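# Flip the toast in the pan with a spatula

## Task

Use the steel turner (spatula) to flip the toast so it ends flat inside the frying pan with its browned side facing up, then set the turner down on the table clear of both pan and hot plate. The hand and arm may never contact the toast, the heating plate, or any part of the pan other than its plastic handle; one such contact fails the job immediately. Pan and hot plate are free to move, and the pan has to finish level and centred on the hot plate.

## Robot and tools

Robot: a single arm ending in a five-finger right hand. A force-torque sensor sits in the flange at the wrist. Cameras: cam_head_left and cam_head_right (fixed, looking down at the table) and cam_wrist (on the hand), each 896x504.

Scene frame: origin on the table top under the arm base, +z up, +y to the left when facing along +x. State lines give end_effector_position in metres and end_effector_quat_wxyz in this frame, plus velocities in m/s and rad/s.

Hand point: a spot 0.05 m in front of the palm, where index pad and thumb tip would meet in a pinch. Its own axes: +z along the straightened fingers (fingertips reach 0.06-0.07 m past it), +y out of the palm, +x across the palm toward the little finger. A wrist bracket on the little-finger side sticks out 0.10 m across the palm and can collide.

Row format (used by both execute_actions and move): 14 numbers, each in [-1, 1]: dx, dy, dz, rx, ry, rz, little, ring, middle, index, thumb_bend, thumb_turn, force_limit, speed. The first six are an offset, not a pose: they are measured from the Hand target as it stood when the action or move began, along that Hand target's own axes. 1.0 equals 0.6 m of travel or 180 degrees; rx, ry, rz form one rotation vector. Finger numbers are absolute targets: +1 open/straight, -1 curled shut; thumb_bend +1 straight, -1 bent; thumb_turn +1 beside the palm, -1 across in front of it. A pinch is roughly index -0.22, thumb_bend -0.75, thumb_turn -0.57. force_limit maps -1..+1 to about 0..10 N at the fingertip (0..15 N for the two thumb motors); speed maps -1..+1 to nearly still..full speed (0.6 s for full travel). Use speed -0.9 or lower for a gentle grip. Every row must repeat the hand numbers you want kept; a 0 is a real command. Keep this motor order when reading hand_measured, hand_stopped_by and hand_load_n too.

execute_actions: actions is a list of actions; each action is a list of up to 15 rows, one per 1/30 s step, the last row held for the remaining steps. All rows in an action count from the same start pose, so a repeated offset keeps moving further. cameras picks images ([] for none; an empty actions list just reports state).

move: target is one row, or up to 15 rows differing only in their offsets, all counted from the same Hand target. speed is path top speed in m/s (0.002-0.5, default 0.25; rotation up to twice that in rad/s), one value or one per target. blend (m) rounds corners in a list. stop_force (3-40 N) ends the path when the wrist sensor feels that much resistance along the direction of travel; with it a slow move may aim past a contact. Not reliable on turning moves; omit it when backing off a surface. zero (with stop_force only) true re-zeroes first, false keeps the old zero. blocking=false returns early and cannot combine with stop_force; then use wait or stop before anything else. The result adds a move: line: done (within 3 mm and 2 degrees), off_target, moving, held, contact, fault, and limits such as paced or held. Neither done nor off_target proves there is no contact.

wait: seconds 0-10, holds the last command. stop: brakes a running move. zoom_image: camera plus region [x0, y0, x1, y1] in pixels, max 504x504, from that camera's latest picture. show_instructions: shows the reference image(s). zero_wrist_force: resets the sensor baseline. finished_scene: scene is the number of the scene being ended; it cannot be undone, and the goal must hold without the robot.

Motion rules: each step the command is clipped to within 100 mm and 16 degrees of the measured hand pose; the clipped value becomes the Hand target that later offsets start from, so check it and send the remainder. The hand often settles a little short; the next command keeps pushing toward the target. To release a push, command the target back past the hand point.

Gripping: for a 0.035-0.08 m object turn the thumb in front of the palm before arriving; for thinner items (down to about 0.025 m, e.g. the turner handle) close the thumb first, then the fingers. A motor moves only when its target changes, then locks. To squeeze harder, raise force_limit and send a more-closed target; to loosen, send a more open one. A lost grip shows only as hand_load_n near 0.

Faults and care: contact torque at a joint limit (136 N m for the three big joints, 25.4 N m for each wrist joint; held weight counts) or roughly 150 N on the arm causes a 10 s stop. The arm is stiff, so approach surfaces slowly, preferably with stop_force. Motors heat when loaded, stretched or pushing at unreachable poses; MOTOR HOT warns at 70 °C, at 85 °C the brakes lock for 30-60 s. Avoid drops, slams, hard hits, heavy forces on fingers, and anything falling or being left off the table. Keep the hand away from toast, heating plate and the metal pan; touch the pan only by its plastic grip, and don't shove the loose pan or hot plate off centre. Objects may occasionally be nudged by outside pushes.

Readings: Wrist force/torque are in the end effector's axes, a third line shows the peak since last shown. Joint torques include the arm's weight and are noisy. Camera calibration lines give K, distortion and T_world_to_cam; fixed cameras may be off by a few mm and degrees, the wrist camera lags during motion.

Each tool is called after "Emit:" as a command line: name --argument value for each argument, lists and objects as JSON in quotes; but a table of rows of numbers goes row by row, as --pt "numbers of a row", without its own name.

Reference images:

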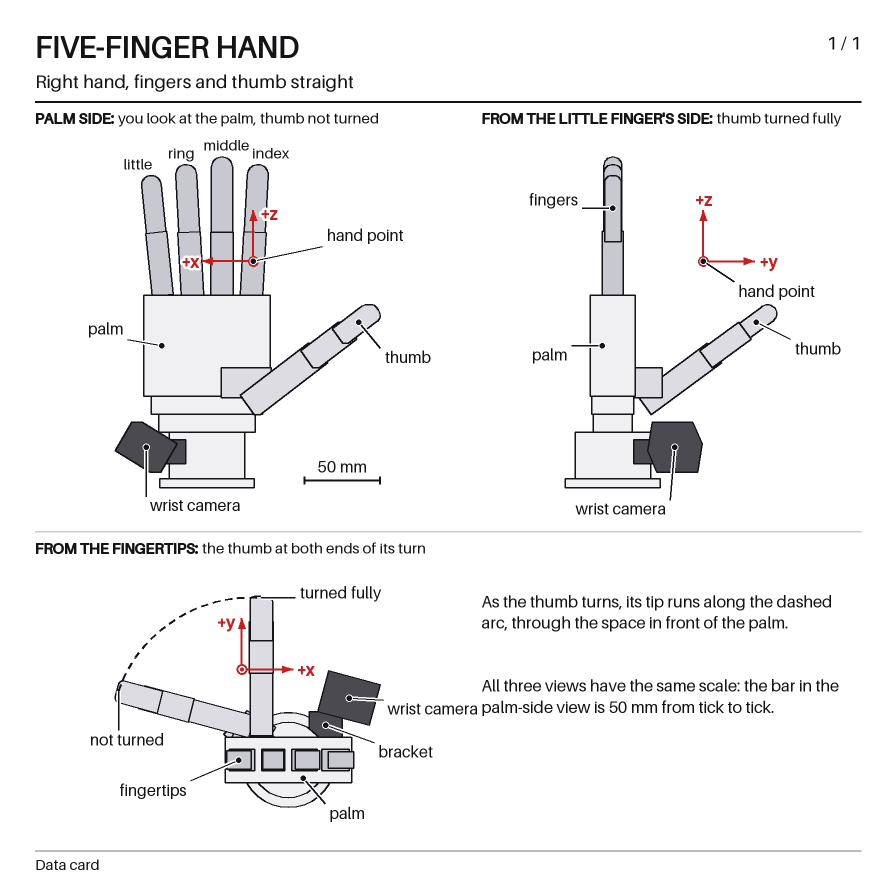

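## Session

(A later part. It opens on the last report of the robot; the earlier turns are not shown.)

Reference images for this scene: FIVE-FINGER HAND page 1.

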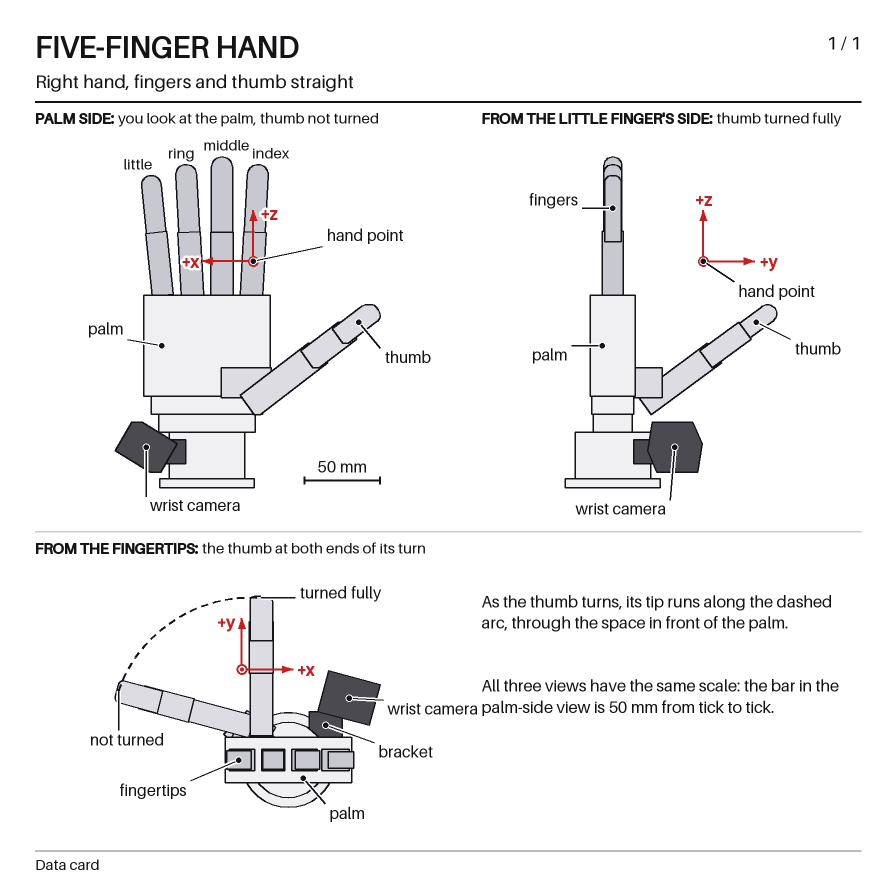

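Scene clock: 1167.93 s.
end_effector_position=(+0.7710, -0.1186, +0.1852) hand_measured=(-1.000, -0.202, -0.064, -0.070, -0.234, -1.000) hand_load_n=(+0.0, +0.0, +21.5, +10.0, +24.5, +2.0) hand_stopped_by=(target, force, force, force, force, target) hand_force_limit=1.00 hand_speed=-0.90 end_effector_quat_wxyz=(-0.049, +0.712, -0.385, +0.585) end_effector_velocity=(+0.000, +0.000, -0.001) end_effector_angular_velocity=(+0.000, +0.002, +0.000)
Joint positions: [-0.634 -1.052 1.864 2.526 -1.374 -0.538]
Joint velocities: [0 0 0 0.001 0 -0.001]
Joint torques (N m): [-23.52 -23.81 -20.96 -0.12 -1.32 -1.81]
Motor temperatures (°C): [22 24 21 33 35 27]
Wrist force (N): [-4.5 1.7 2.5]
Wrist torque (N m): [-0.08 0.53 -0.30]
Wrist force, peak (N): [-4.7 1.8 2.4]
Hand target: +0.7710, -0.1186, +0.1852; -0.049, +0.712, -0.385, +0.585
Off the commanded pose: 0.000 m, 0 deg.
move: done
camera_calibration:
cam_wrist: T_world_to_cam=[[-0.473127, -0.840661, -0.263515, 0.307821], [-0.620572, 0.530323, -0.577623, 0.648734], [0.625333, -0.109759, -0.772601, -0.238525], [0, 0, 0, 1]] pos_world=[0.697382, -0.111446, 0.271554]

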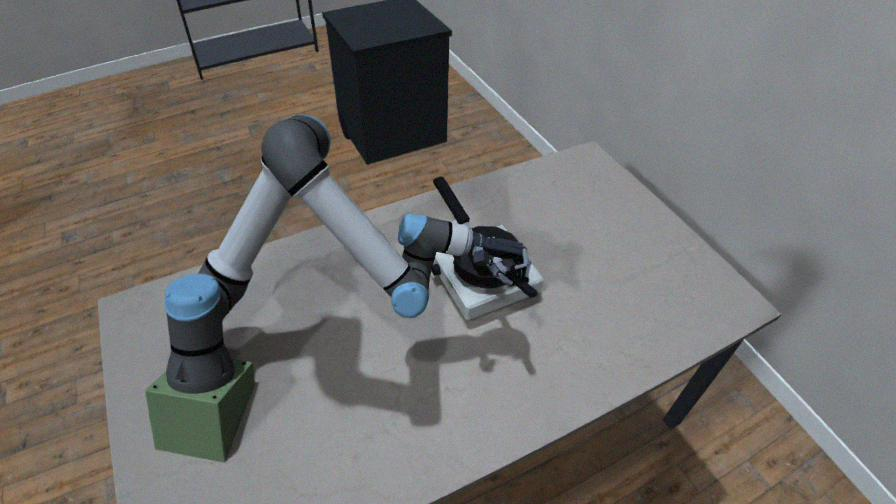

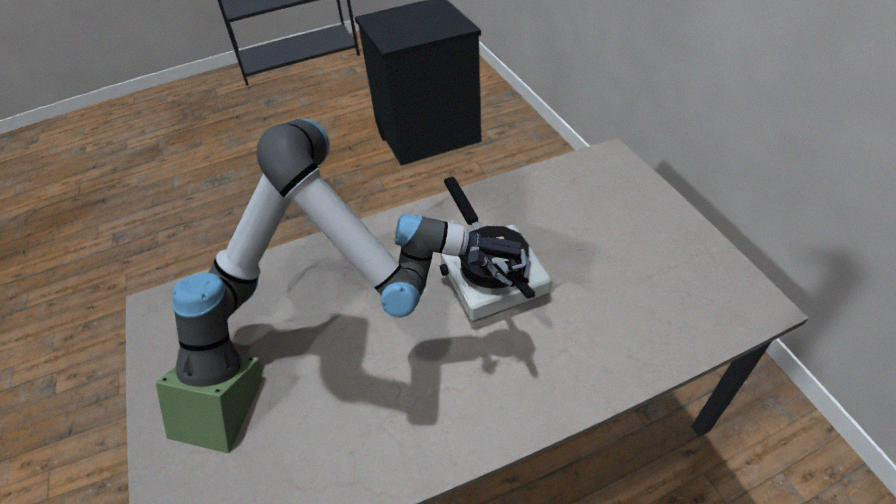

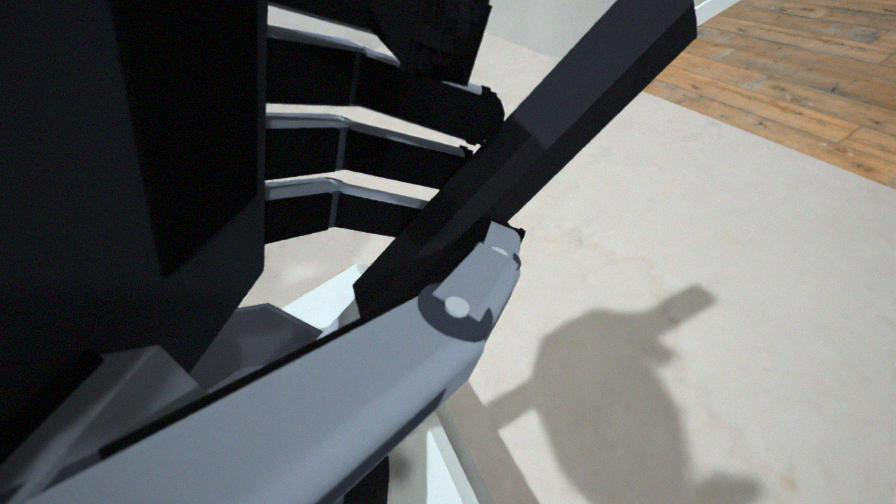

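Emit:
move --target '[-0.0215,-0.0102,0.0008,0.0028,-0.0110,0.0255,-1,-1,-1,-1,-1,-1,1,-0.9]' --speed 0.02

Emit:
zoom_image --camera "cam_head_left" --region '[450, 225, 550, 305]'

Emit:
zoom_image --camera "cam_head_right" --region '[450, 225, 550, 305]'

Scene clock: 1172.77 s.
end_effector_position=(+0.7742, -0.1066, +0.1780) hand_measured=(-1.000, -0.202, -0.064, -0.070, -0.234, -1.000) hand_load_n=(+0.0, +0.0, +21.5, +9.5, +24.5, +2.0) hand_stopped_by=(target, force, force, force, force, target) hand_force_limit=1.00 hand_speed=-0.90 end_effector_quat_wxyz=(-0.082, +0.706, -0.410, +0.572) end_effector_velocity=(-0.001, -0.001, +0.000) end_effector_angular_velocity=(-0.001, +0.002, +0.000)
Joint positions: [-0.634 -1.053 1.862 2.538 -1.34 -0.46]
Joint velocities: [-0.001 0 0.001 0.001 0 -0.002]
Joint torques (N m): [-10.94 -27.58 -20.38 -0.05 -1.18 -1.7]
Motor temperatures (°C): [22 24 21 33 35 27]
Wrist force (N): [-4.1 2.0 2.4]
Wrist torque (N m): [-0.04 0.46 -0.28]
Wrist force, peak (N): [-4.8 1.8 2.4]
Hand target: +0.7742, -0.1067, +0.1780; -0.082, +0.706, -0.410, +0.572
Off the commanded pose: 0.000 m, 0 deg.
move: done
camera_calibration:
cam_wrist: T_world_to_cam=[[-0.469422, -0.814466, -0.341011, 0.33119], [-0.614109, 0.578652, -0.536686, 0.633101], [0.634439, -0.0425147, -0.771803, -0.244794], [0, 0, 0, 1]] pos_world=[0.699567, -0.10701, 0.263784]

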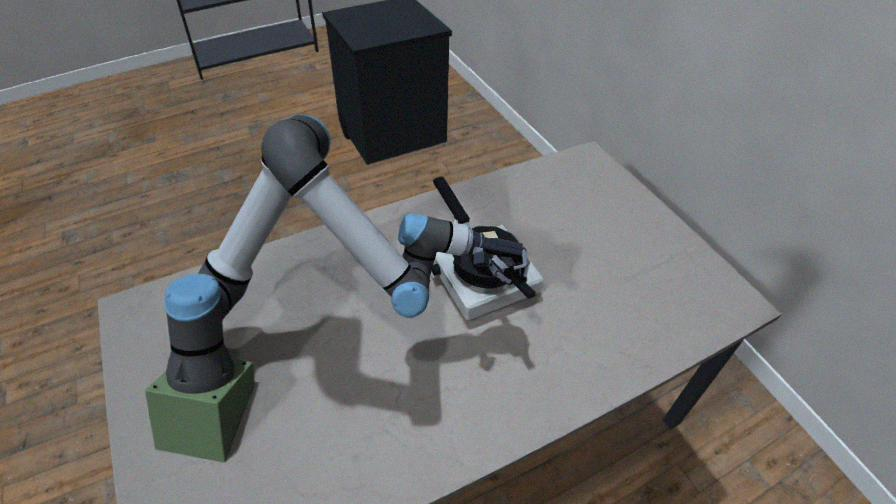

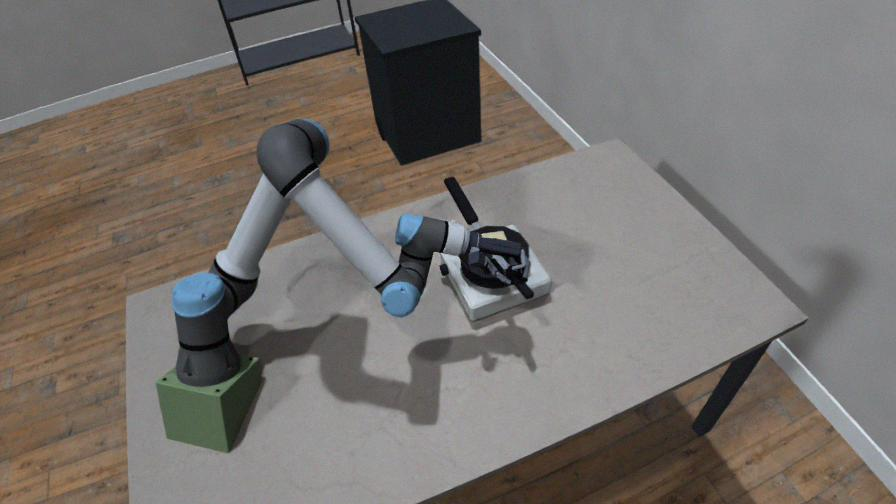

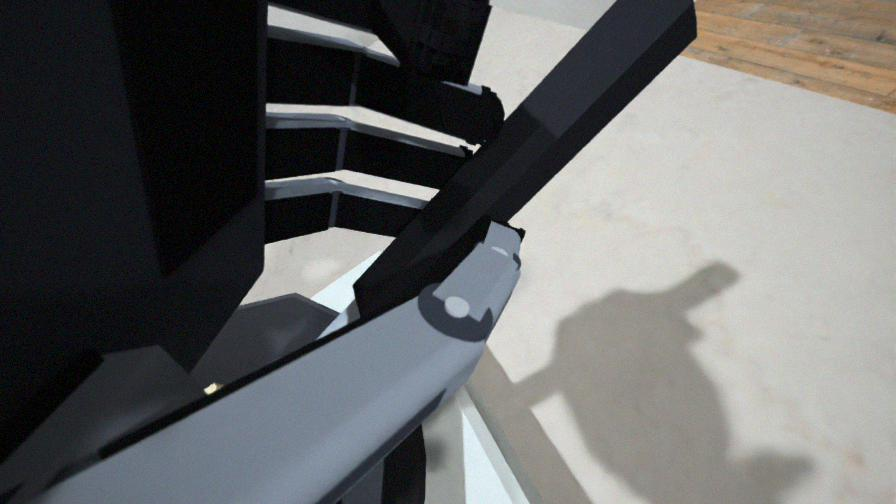

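Scaled by 5.040.

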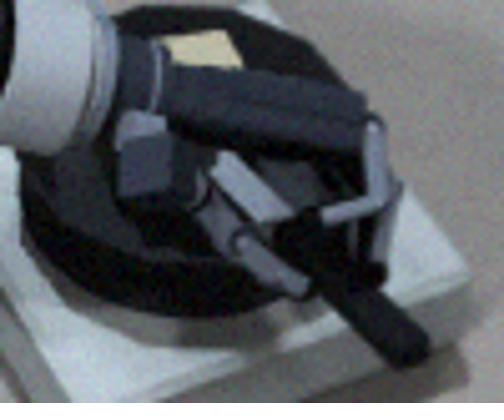

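Scaled by 5.040.

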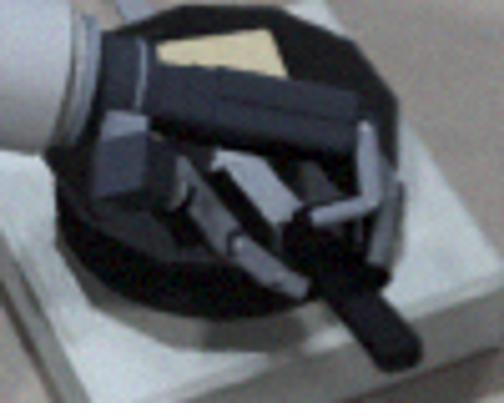

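Emit:
move --target '[0.0617,-0.0487,-0.0278,0.0078,-0.0306,0.0711,-1,-1,-1,-1,-1,-1,1,-0.9]' --speed 0.03

Emit:
zoom_image --camera "cam_head_left" --region '[450, 225, 550, 305]'

Emit:
zoom_image --camera "cam_head_right" --region '[450, 225, 550, 305]'

Scene clock: 1182.30 s.
end_effector_position=(+0.7741, -0.1067, +0.2282) hand_measured=(-1.000, -0.202, -0.064, -0.070, -0.234, -1.000) hand_load_n=(+0.0, +0.0, +21.5, +9.5, +25.0, +1.5) hand_stopped_by=(target, force, force, force, force, target) hand_force_limit=1.00 hand_speed=-0.90 end_effector_quat_wxyz=(-0.174, +0.681, -0.475, +0.530) end_effector_velocity=(+0.000, +0.000, +0.000) end_effector_angular_velocity=(-0.006, +0.000, +0.001)
Joint positions: [-0.755 -1.134 1.848 2.654 -1.123 -0.268]
Joint velocities: [0.002 0 0 -0.001 -0.004 -0.005]
Joint torques (N m): [-9.95 -30.63 -18.07 -3.02 -1.44 -2.06]
Motor temperatures (°C): [22 24 21 33 35 27]
Wrist force (N): [-3.2 2.7 2.8]
Wrist torque (N m): [0.06 0.38 -0.25]
Wrist force, peak (N): [-4.2 2.2 2.6]
Hand target: +0.7741, -0.1067, +0.2280; -0.173, +0.681, -0.474, +0.530
Off the commanded pose: 0.000 m, 0 deg.
move: done
camera_calibration:
cam_wrist: T_world_to_cam=[[-0.454816, -0.707157, -0.541361, 0.393995], [-0.598695, 0.692798, -0.401989, 0.629487], [0.659323, 0.141279, -0.738467, -0.213238], [0, 0, 0, 1]] pos_world=[0.696659, -0.127365, 0.308871]

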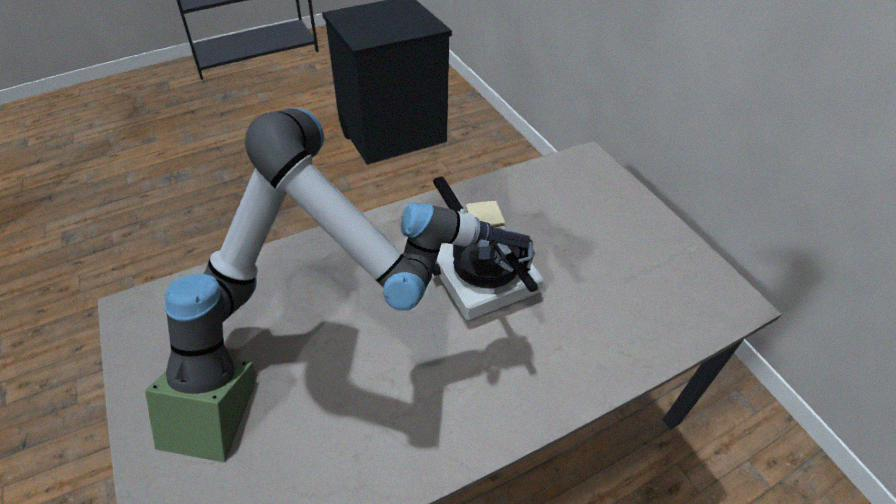

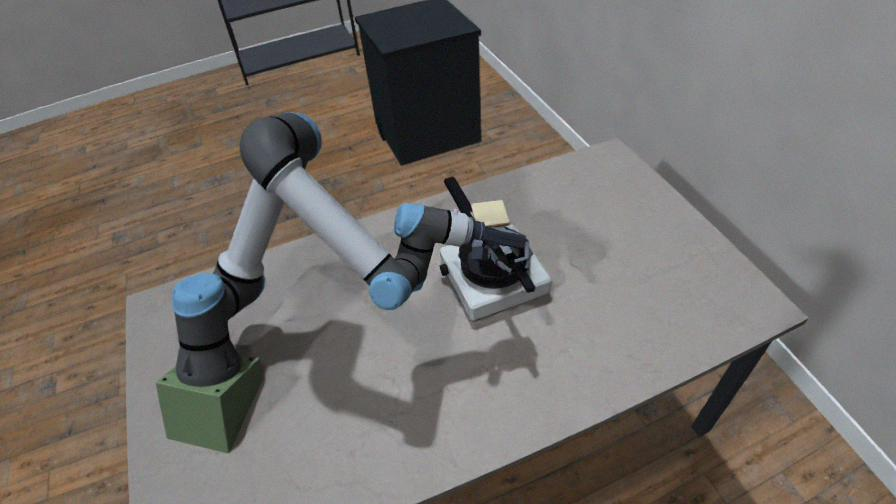

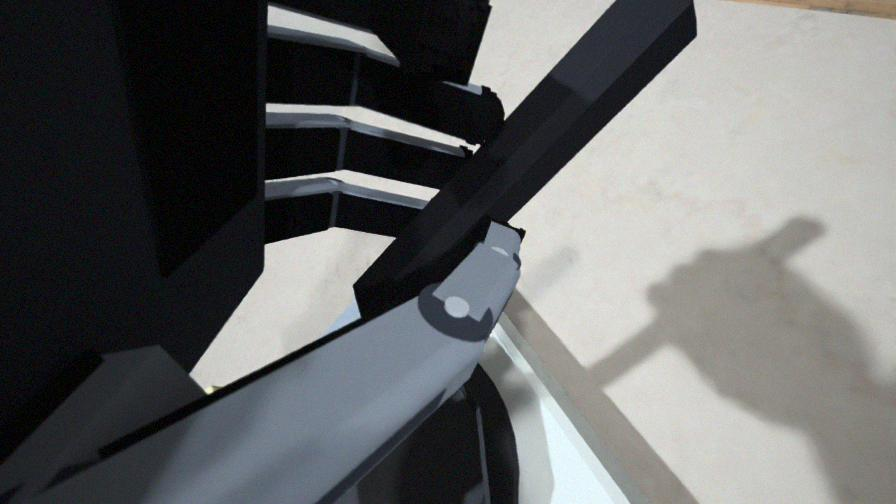

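Scaled by 5.040.

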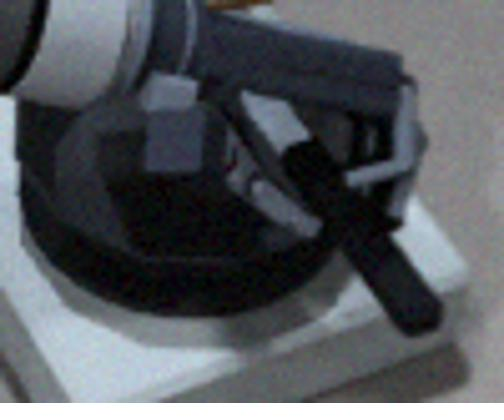

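Scaled by 5.040.

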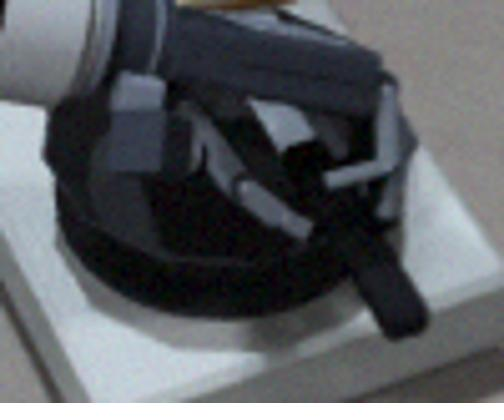

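Emit:
zoom_image --camera "cam_head_left" --region '[440, 190, 540, 270]'

Emit:
zoom_image --camera "cam_head_right" --region '[440, 190, 540, 270]'

Scaled by 5.040.

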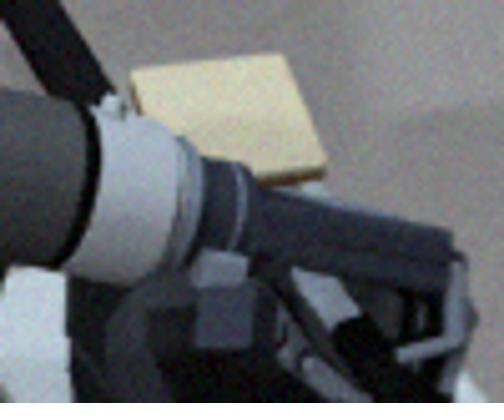

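Scaled by 5.040.

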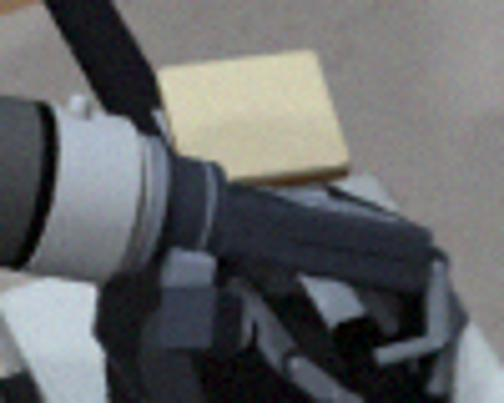

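Emit:
move --target '[0.128,0.0955,-0.0425,0,0,0,-1,-1,-1,-1,-1,-1,1,-0.9]' --speed 0.04

Emit:
zoom_image --camera "cam_head_left" --region '[430, 205, 550, 300]'

Emit:
zoom_image --camera "cam_head_right" --region '[430, 205, 550, 300]'

Scene clock: 1196.20 s.
end_effector_position=(+0.7239, -0.1920, +0.2380) hand_measured=(-1.000, -0.202, -0.064, -0.070, -0.234, -1.000) hand_load_n=(+0.0, +0.0, +21.5, +9.5, +25.0, +1.5) hand_stopped_by=(target, force, force, force, force, target) hand_force_limit=1.00 hand_speed=-0.90 end_effector_quat_wxyz=(-0.173, +0.681, -0.474, +0.530) end_effector_velocity=(+0.001, +0.002, -0.001) end_effector_angular_velocity=(+0.000, +0.000, -0.001)
Joint positions: [-0.938 -1.09 1.907 2.577 -0.945 -0.319]
Joint velocities: [0.005 -0.001 0 0 -0.006 0.002]
Joint torques (N m): [-10.7 -36.06 -19.02 -0.57 -1.5 0.98]
Motor temperatures (°C): [22 24 21 33 35 27]
Wrist force (N): [-3.8 2.6 2.4]
Wrist torque (N m): [0.02 0.49 -0.30]
Wrist force, peak (N): [-3.7 2.7 2.7]
Hand target: +0.7240, -0.1918, +0.2381; -0.173, +0.681, -0.474, +0.530
Off the commanded pose: 0.000 m, 0 deg.
move: done
camera_calibration:
cam_wrist: T_world_to_cam=[[-0.454852, -0.707547, -0.540821, 0.316047], [-0.598943, 0.692461, -0.4022, 0.662602], [0.659073, 0.140979, -0.738748, -0.160714], [0, 0, 0, 1]] pos_world=[0.646538, -0.212551, 0.318696]

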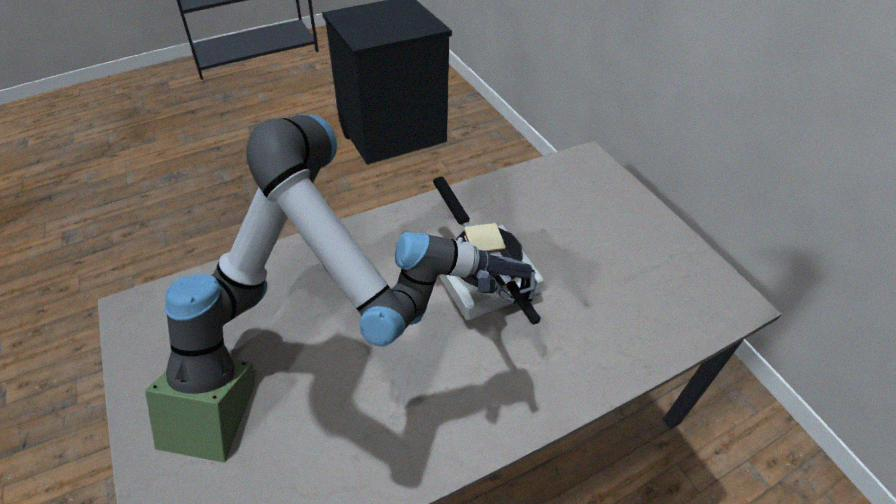

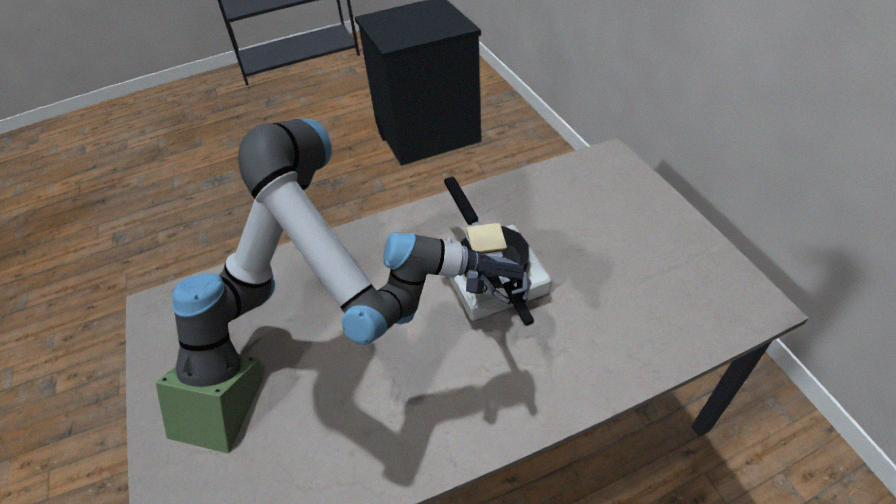

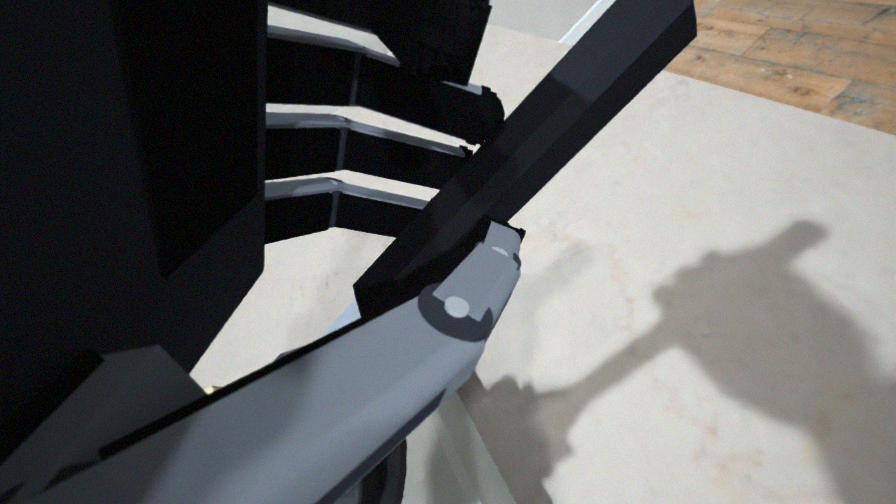

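Scaled by 4.200.

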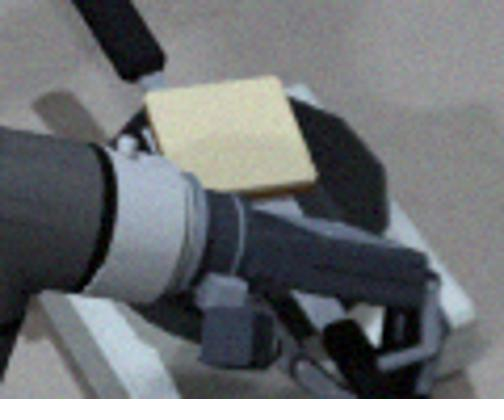

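Scaled by 4.200.

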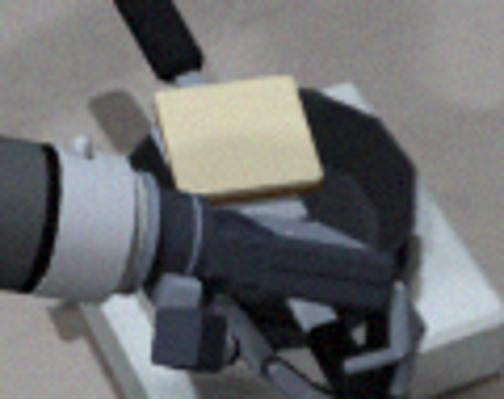

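Emit:
move --target '[-0.0371,0.0494,0.0253,-0.130,-0.0488,-0.0065,-1,-1,-1,-1,-1,-1,1,-0.9]' --speed 0.04

Emit:
zoom_image --camera "cam_head_left" --region '[430, 205, 550, 300]'

Emit:
zoom_image --camera "cam_head_right" --region '[430, 205, 550, 300]'

Scene clock: 1206.10 s.
end_effector_position=(+0.7240, -0.1917, +0.1981) hand_measured=(-1.000, -0.202, -0.064, -0.070, -0.234, -1.000) hand_load_n=(+0.0, -0.5, +21.5, +11.0, +23.5, +2.5) hand_stopped_by=(target, force, force, force, force, target) hand_force_limit=1.00 hand_speed=-0.90 end_effector_quat_wxyz=(-0.062, +0.745, -0.550, +0.371) end_effector_velocity=(-0.001, +0.000, -0.001) end_effector_angular_velocity=(+0.002, +0.001, +0.000)
Joint positions: [-0.853 -1.145 1.748 3.282 -1.061 -0.572]
Joint velocities: [0 0 0.002 0 0.001 0]
Joint torques (N m): [-25.9 -26.15 -12.67 -4.42 1.46 2.26]
Motor temperatures (°C): [22 24 21 33 35 27]
Wrist force (N): [-3.0 1.7 3.6]
Wrist torque (N m): [-0.03 0.37 -0.19]
Wrist force, peak (N): [-3.4 2.5 3.5]
Hand target: +0.7240, -0.1918, +0.1981; -0.062, +0.745, -0.550, +0.371
Off the commanded pose: 0.000 m, 0 deg.
move: done
camera_calibration:
cam_wrist: T_world_to_cam=[[-0.712353, -0.618934, -0.330868, 0.45653], [-0.626358, 0.773339, -0.0980981, 0.621596], [0.316589, 0.137361, -0.938564, 0.0965442], [0, 0, 0, 1]] pos_world=[0.683988, -0.211404, 0.302642]

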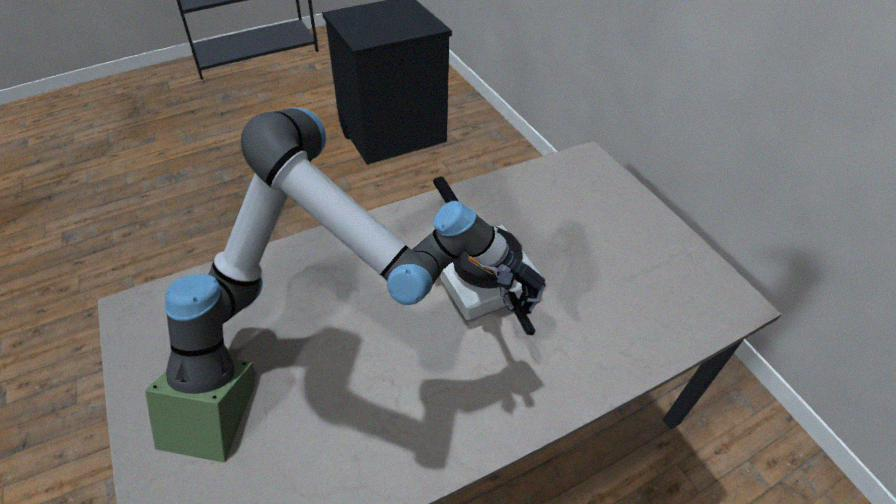

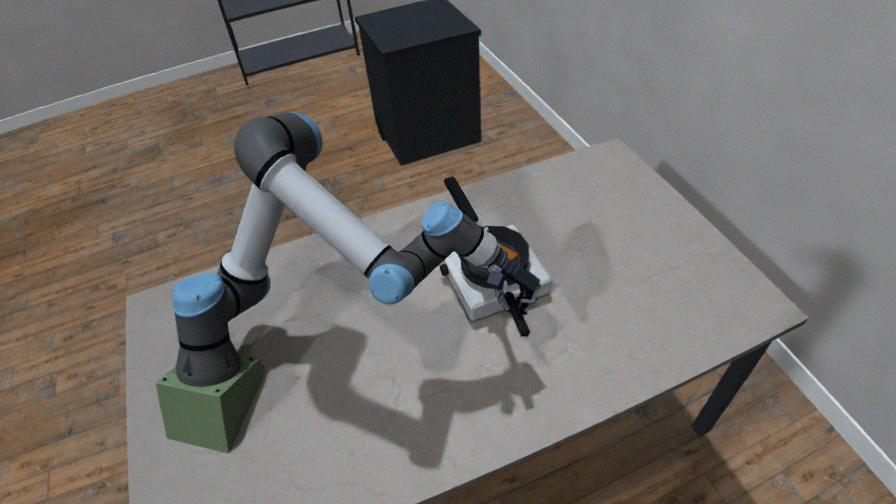

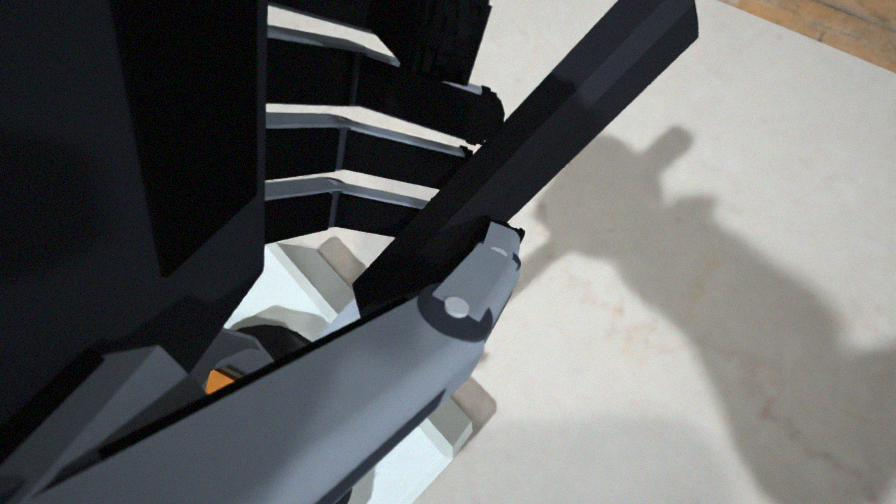

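Scaled by 4.200.

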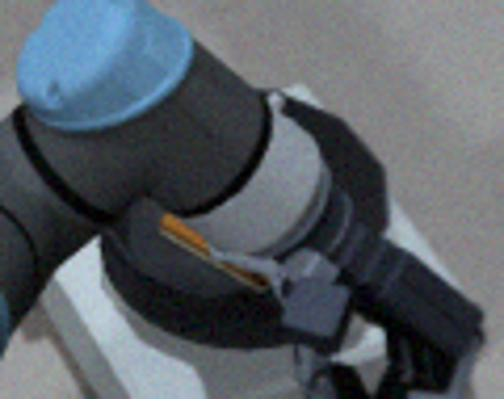

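Scaled by 4.200.

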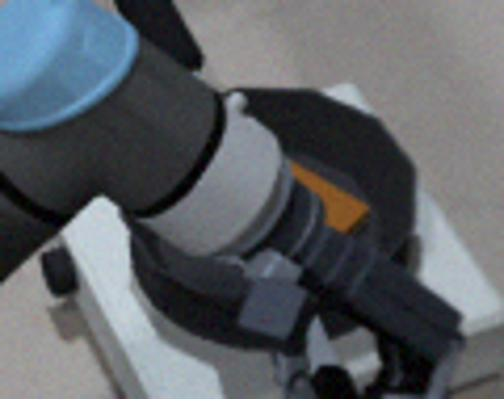

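Emit:
move --target '[0.0624,0.0234,0.0031,0,0,0,-1,-1,-1,-1,-1,-1,1,-0.9]' --speed 0.03

Emit:
zoom_image --camera "cam_head_left" --region '[430, 205, 550, 300]'

Emit:
zoom_image --camera "cam_head_right" --region '[430, 205, 550, 300]'

Scene clock: 1214.73 s.
end_effector_position=(+0.7187, -0.2304, +0.2079) hand_measured=(-1.000, -0.202, -0.064, -0.070, -0.234, -1.000) hand_load_n=(+0.0, -0.5, +21.5, +11.0, +24.0, +2.5) hand_stopped_by=(target, force, force, force, force, target) hand_force_limit=1.00 hand_speed=-0.90 end_effector_quat_wxyz=(-0.062, +0.745, -0.550, +0.371) end_effector_velocity=(+0.000, +0.001, -0.002) end_effector_angular_velocity=(+0.001, +0.003, -0.002)
Joint positions: [-0.91 -1.111 1.715 3.304 -1.019 -0.618]
Joint velocities: [0.003 0 0.002 0.001 -0.003 0.001]
Joint torques (N m): [-11.91 -40.02 -14.01 -2.18 -1.34 1.63]
Motor temperatures (°C): [22 24 21 33 35 27]
Wrist force (N): [-2.9 1.8 4.1]
Wrist torque (N m): [-0.04 0.31 -0.18]
Wrist force, peak (N): [-3.1 2.0 4.1]
Hand target: +0.7187, -0.2302, +0.2079; -0.062, +0.745, -0.550, +0.371
Off the commanded pose: 0.000 m, 0 deg.
move: done
camera_calibration:
cam_wrist: T_world_to_cam=[[-0.712436, -0.618808, -0.330925, 0.432129], [-0.626273, 0.773423, -0.0979728, 0.649044], [0.316572, 0.13745, -0.938557, 0.112782], [0, 0, 0, 1]] pos_world=[0.678639, -0.250082, 0.312443]

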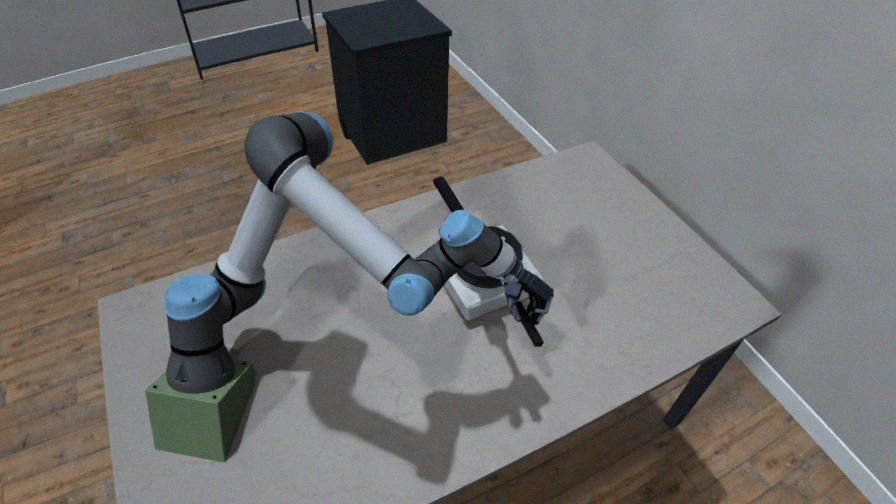

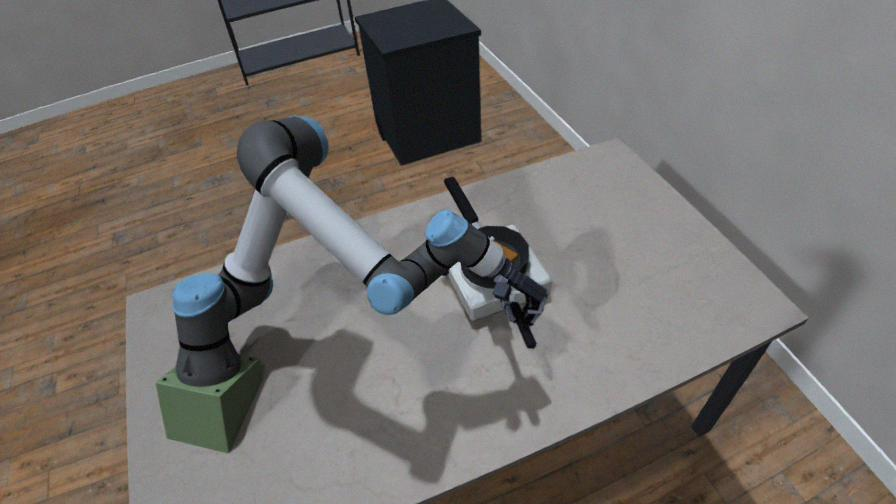

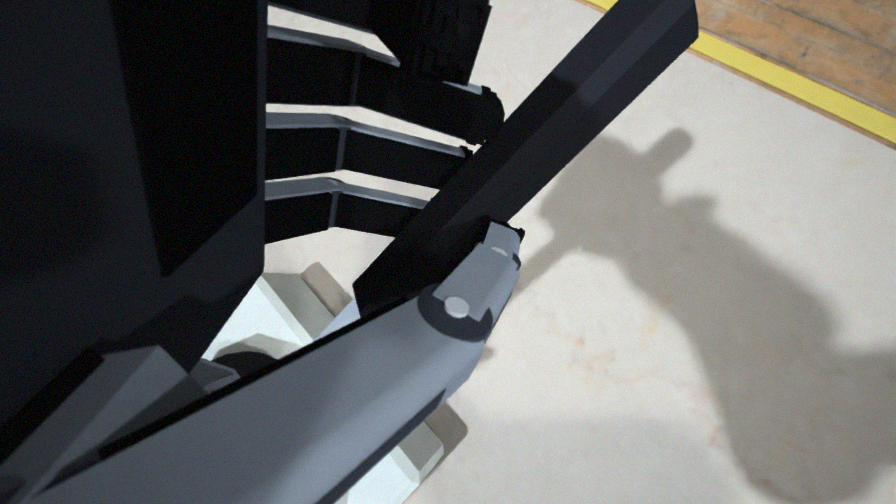

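Scaled by 4.200.

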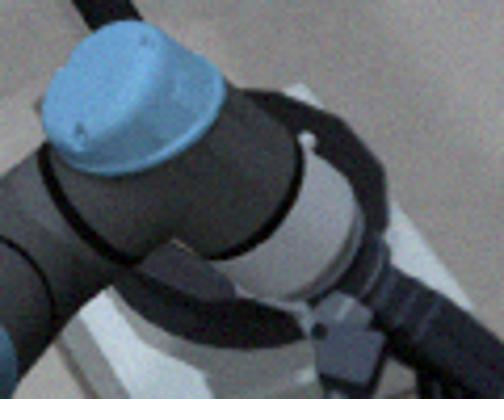

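Scaled by 4.200.

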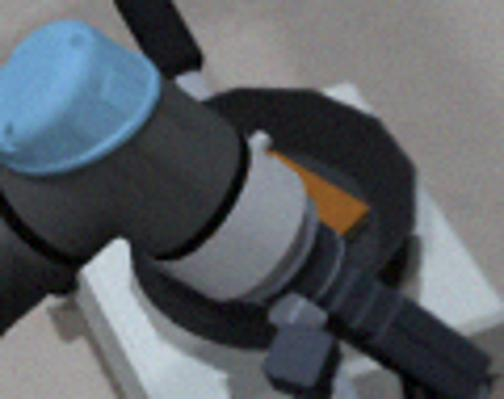

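Emit:
move --target '[0.228,0.042,0.009,0,0,0,-1,-1,-1,-1,-1,-1,1,-0.9]' --speed 0.08

Emit:
zoom_image --camera "cam_head_left" --region '[430, 205, 550, 325]'

Emit:
zoom_image --camera "cam_head_right" --region '[430, 205, 550, 325]'

Scene clock: 1219.37 s.
end_effector_position=(+0.7186, -0.3603, +0.2576) hand_measured=(-1.000, -0.202, -0.064, -0.070, -0.234, -1.000) hand_load_n=(+0.0, +0.0, +21.5, +11.0, +24.0, +3.0) hand_stopped_by=(target, force, force, force, force, target) hand_force_limit=1.00 hand_speed=-0.90 end_effector_quat_wxyz=(-0.062, +0.745, -0.550, +0.371) end_effector_velocity=(+0.000, +0.002, +0.000) end_effector_angular_velocity=(+0.000, -0.001, -0.002)
Joint positions: [-1.067 -0.963 1.475 3.476 -0.911 -0.755]
Joint velocities: [0.002 -0.003 0.004 -0.004 -0.002 0.004]
Joint torques (N m): [-17.19 -48.49 -10.94 -4.54 -1.15 1.87]
Motor temperatures (°C): [22 24 21 33 35 27]
Wrist force (N): [-2.7 2.0 3.8]
Wrist torque (N m): [0.00 0.33 -0.14]
Wrist force, peak (N): [-4.1 2.1 4.2]
Hand target: +0.7187, -0.3602, +0.2577; -0.062, +0.745, -0.550, +0.371
Off the commanded pose: 0.000 m, 0 deg.
move: done
camera_calibration:
cam_wrist: T_world_to_cam=[[-0.712594, -0.618672, -0.330839, 0.368295], [-0.62617, 0.773529, -0.097799, 0.75423], [0.316419, 0.13747, -0.938606, 0.177447], [0, 0, 0, 1]] pos_world=[0.678573, -0.379959, 0.362162]

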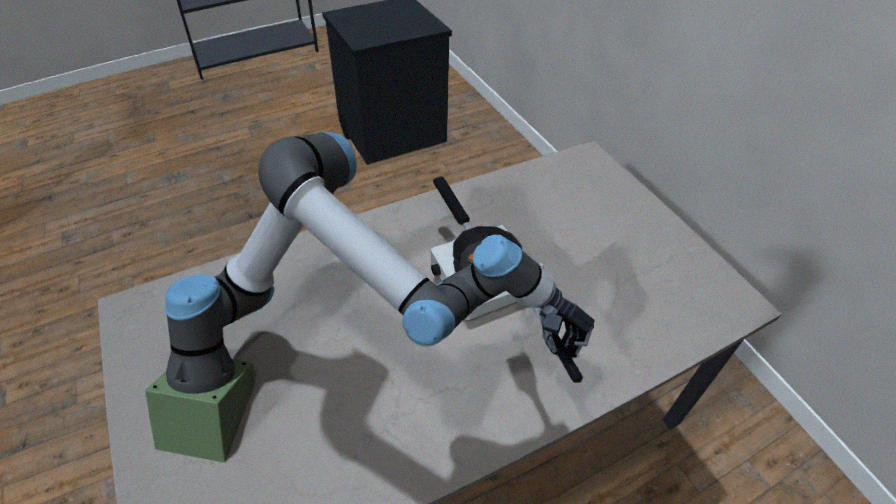

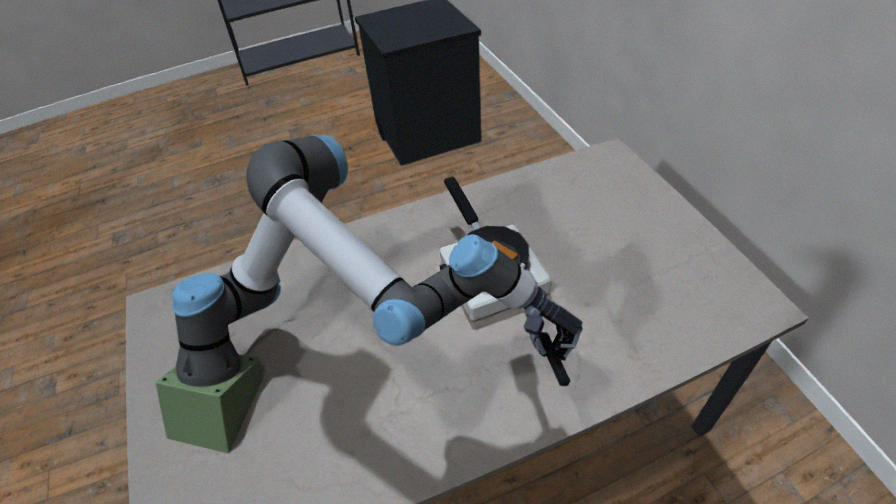

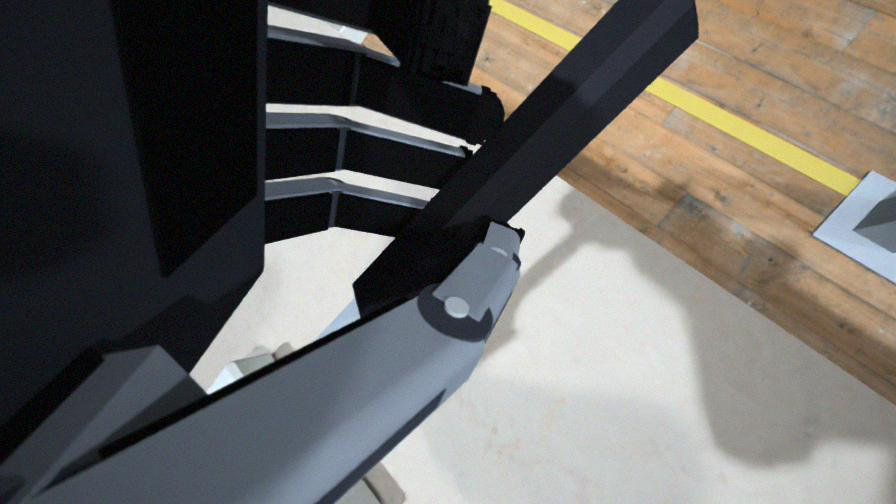

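Scaled by 4.200.

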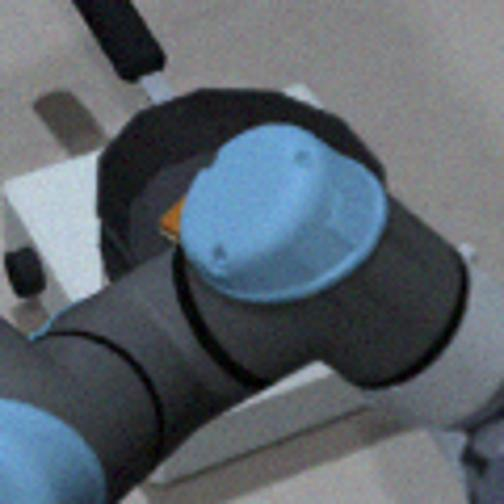

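Scaled by 4.200.

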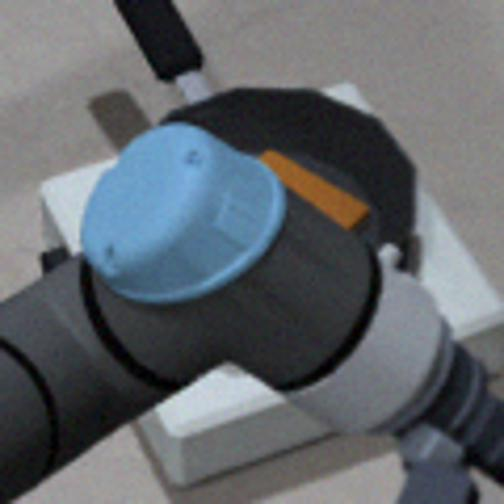

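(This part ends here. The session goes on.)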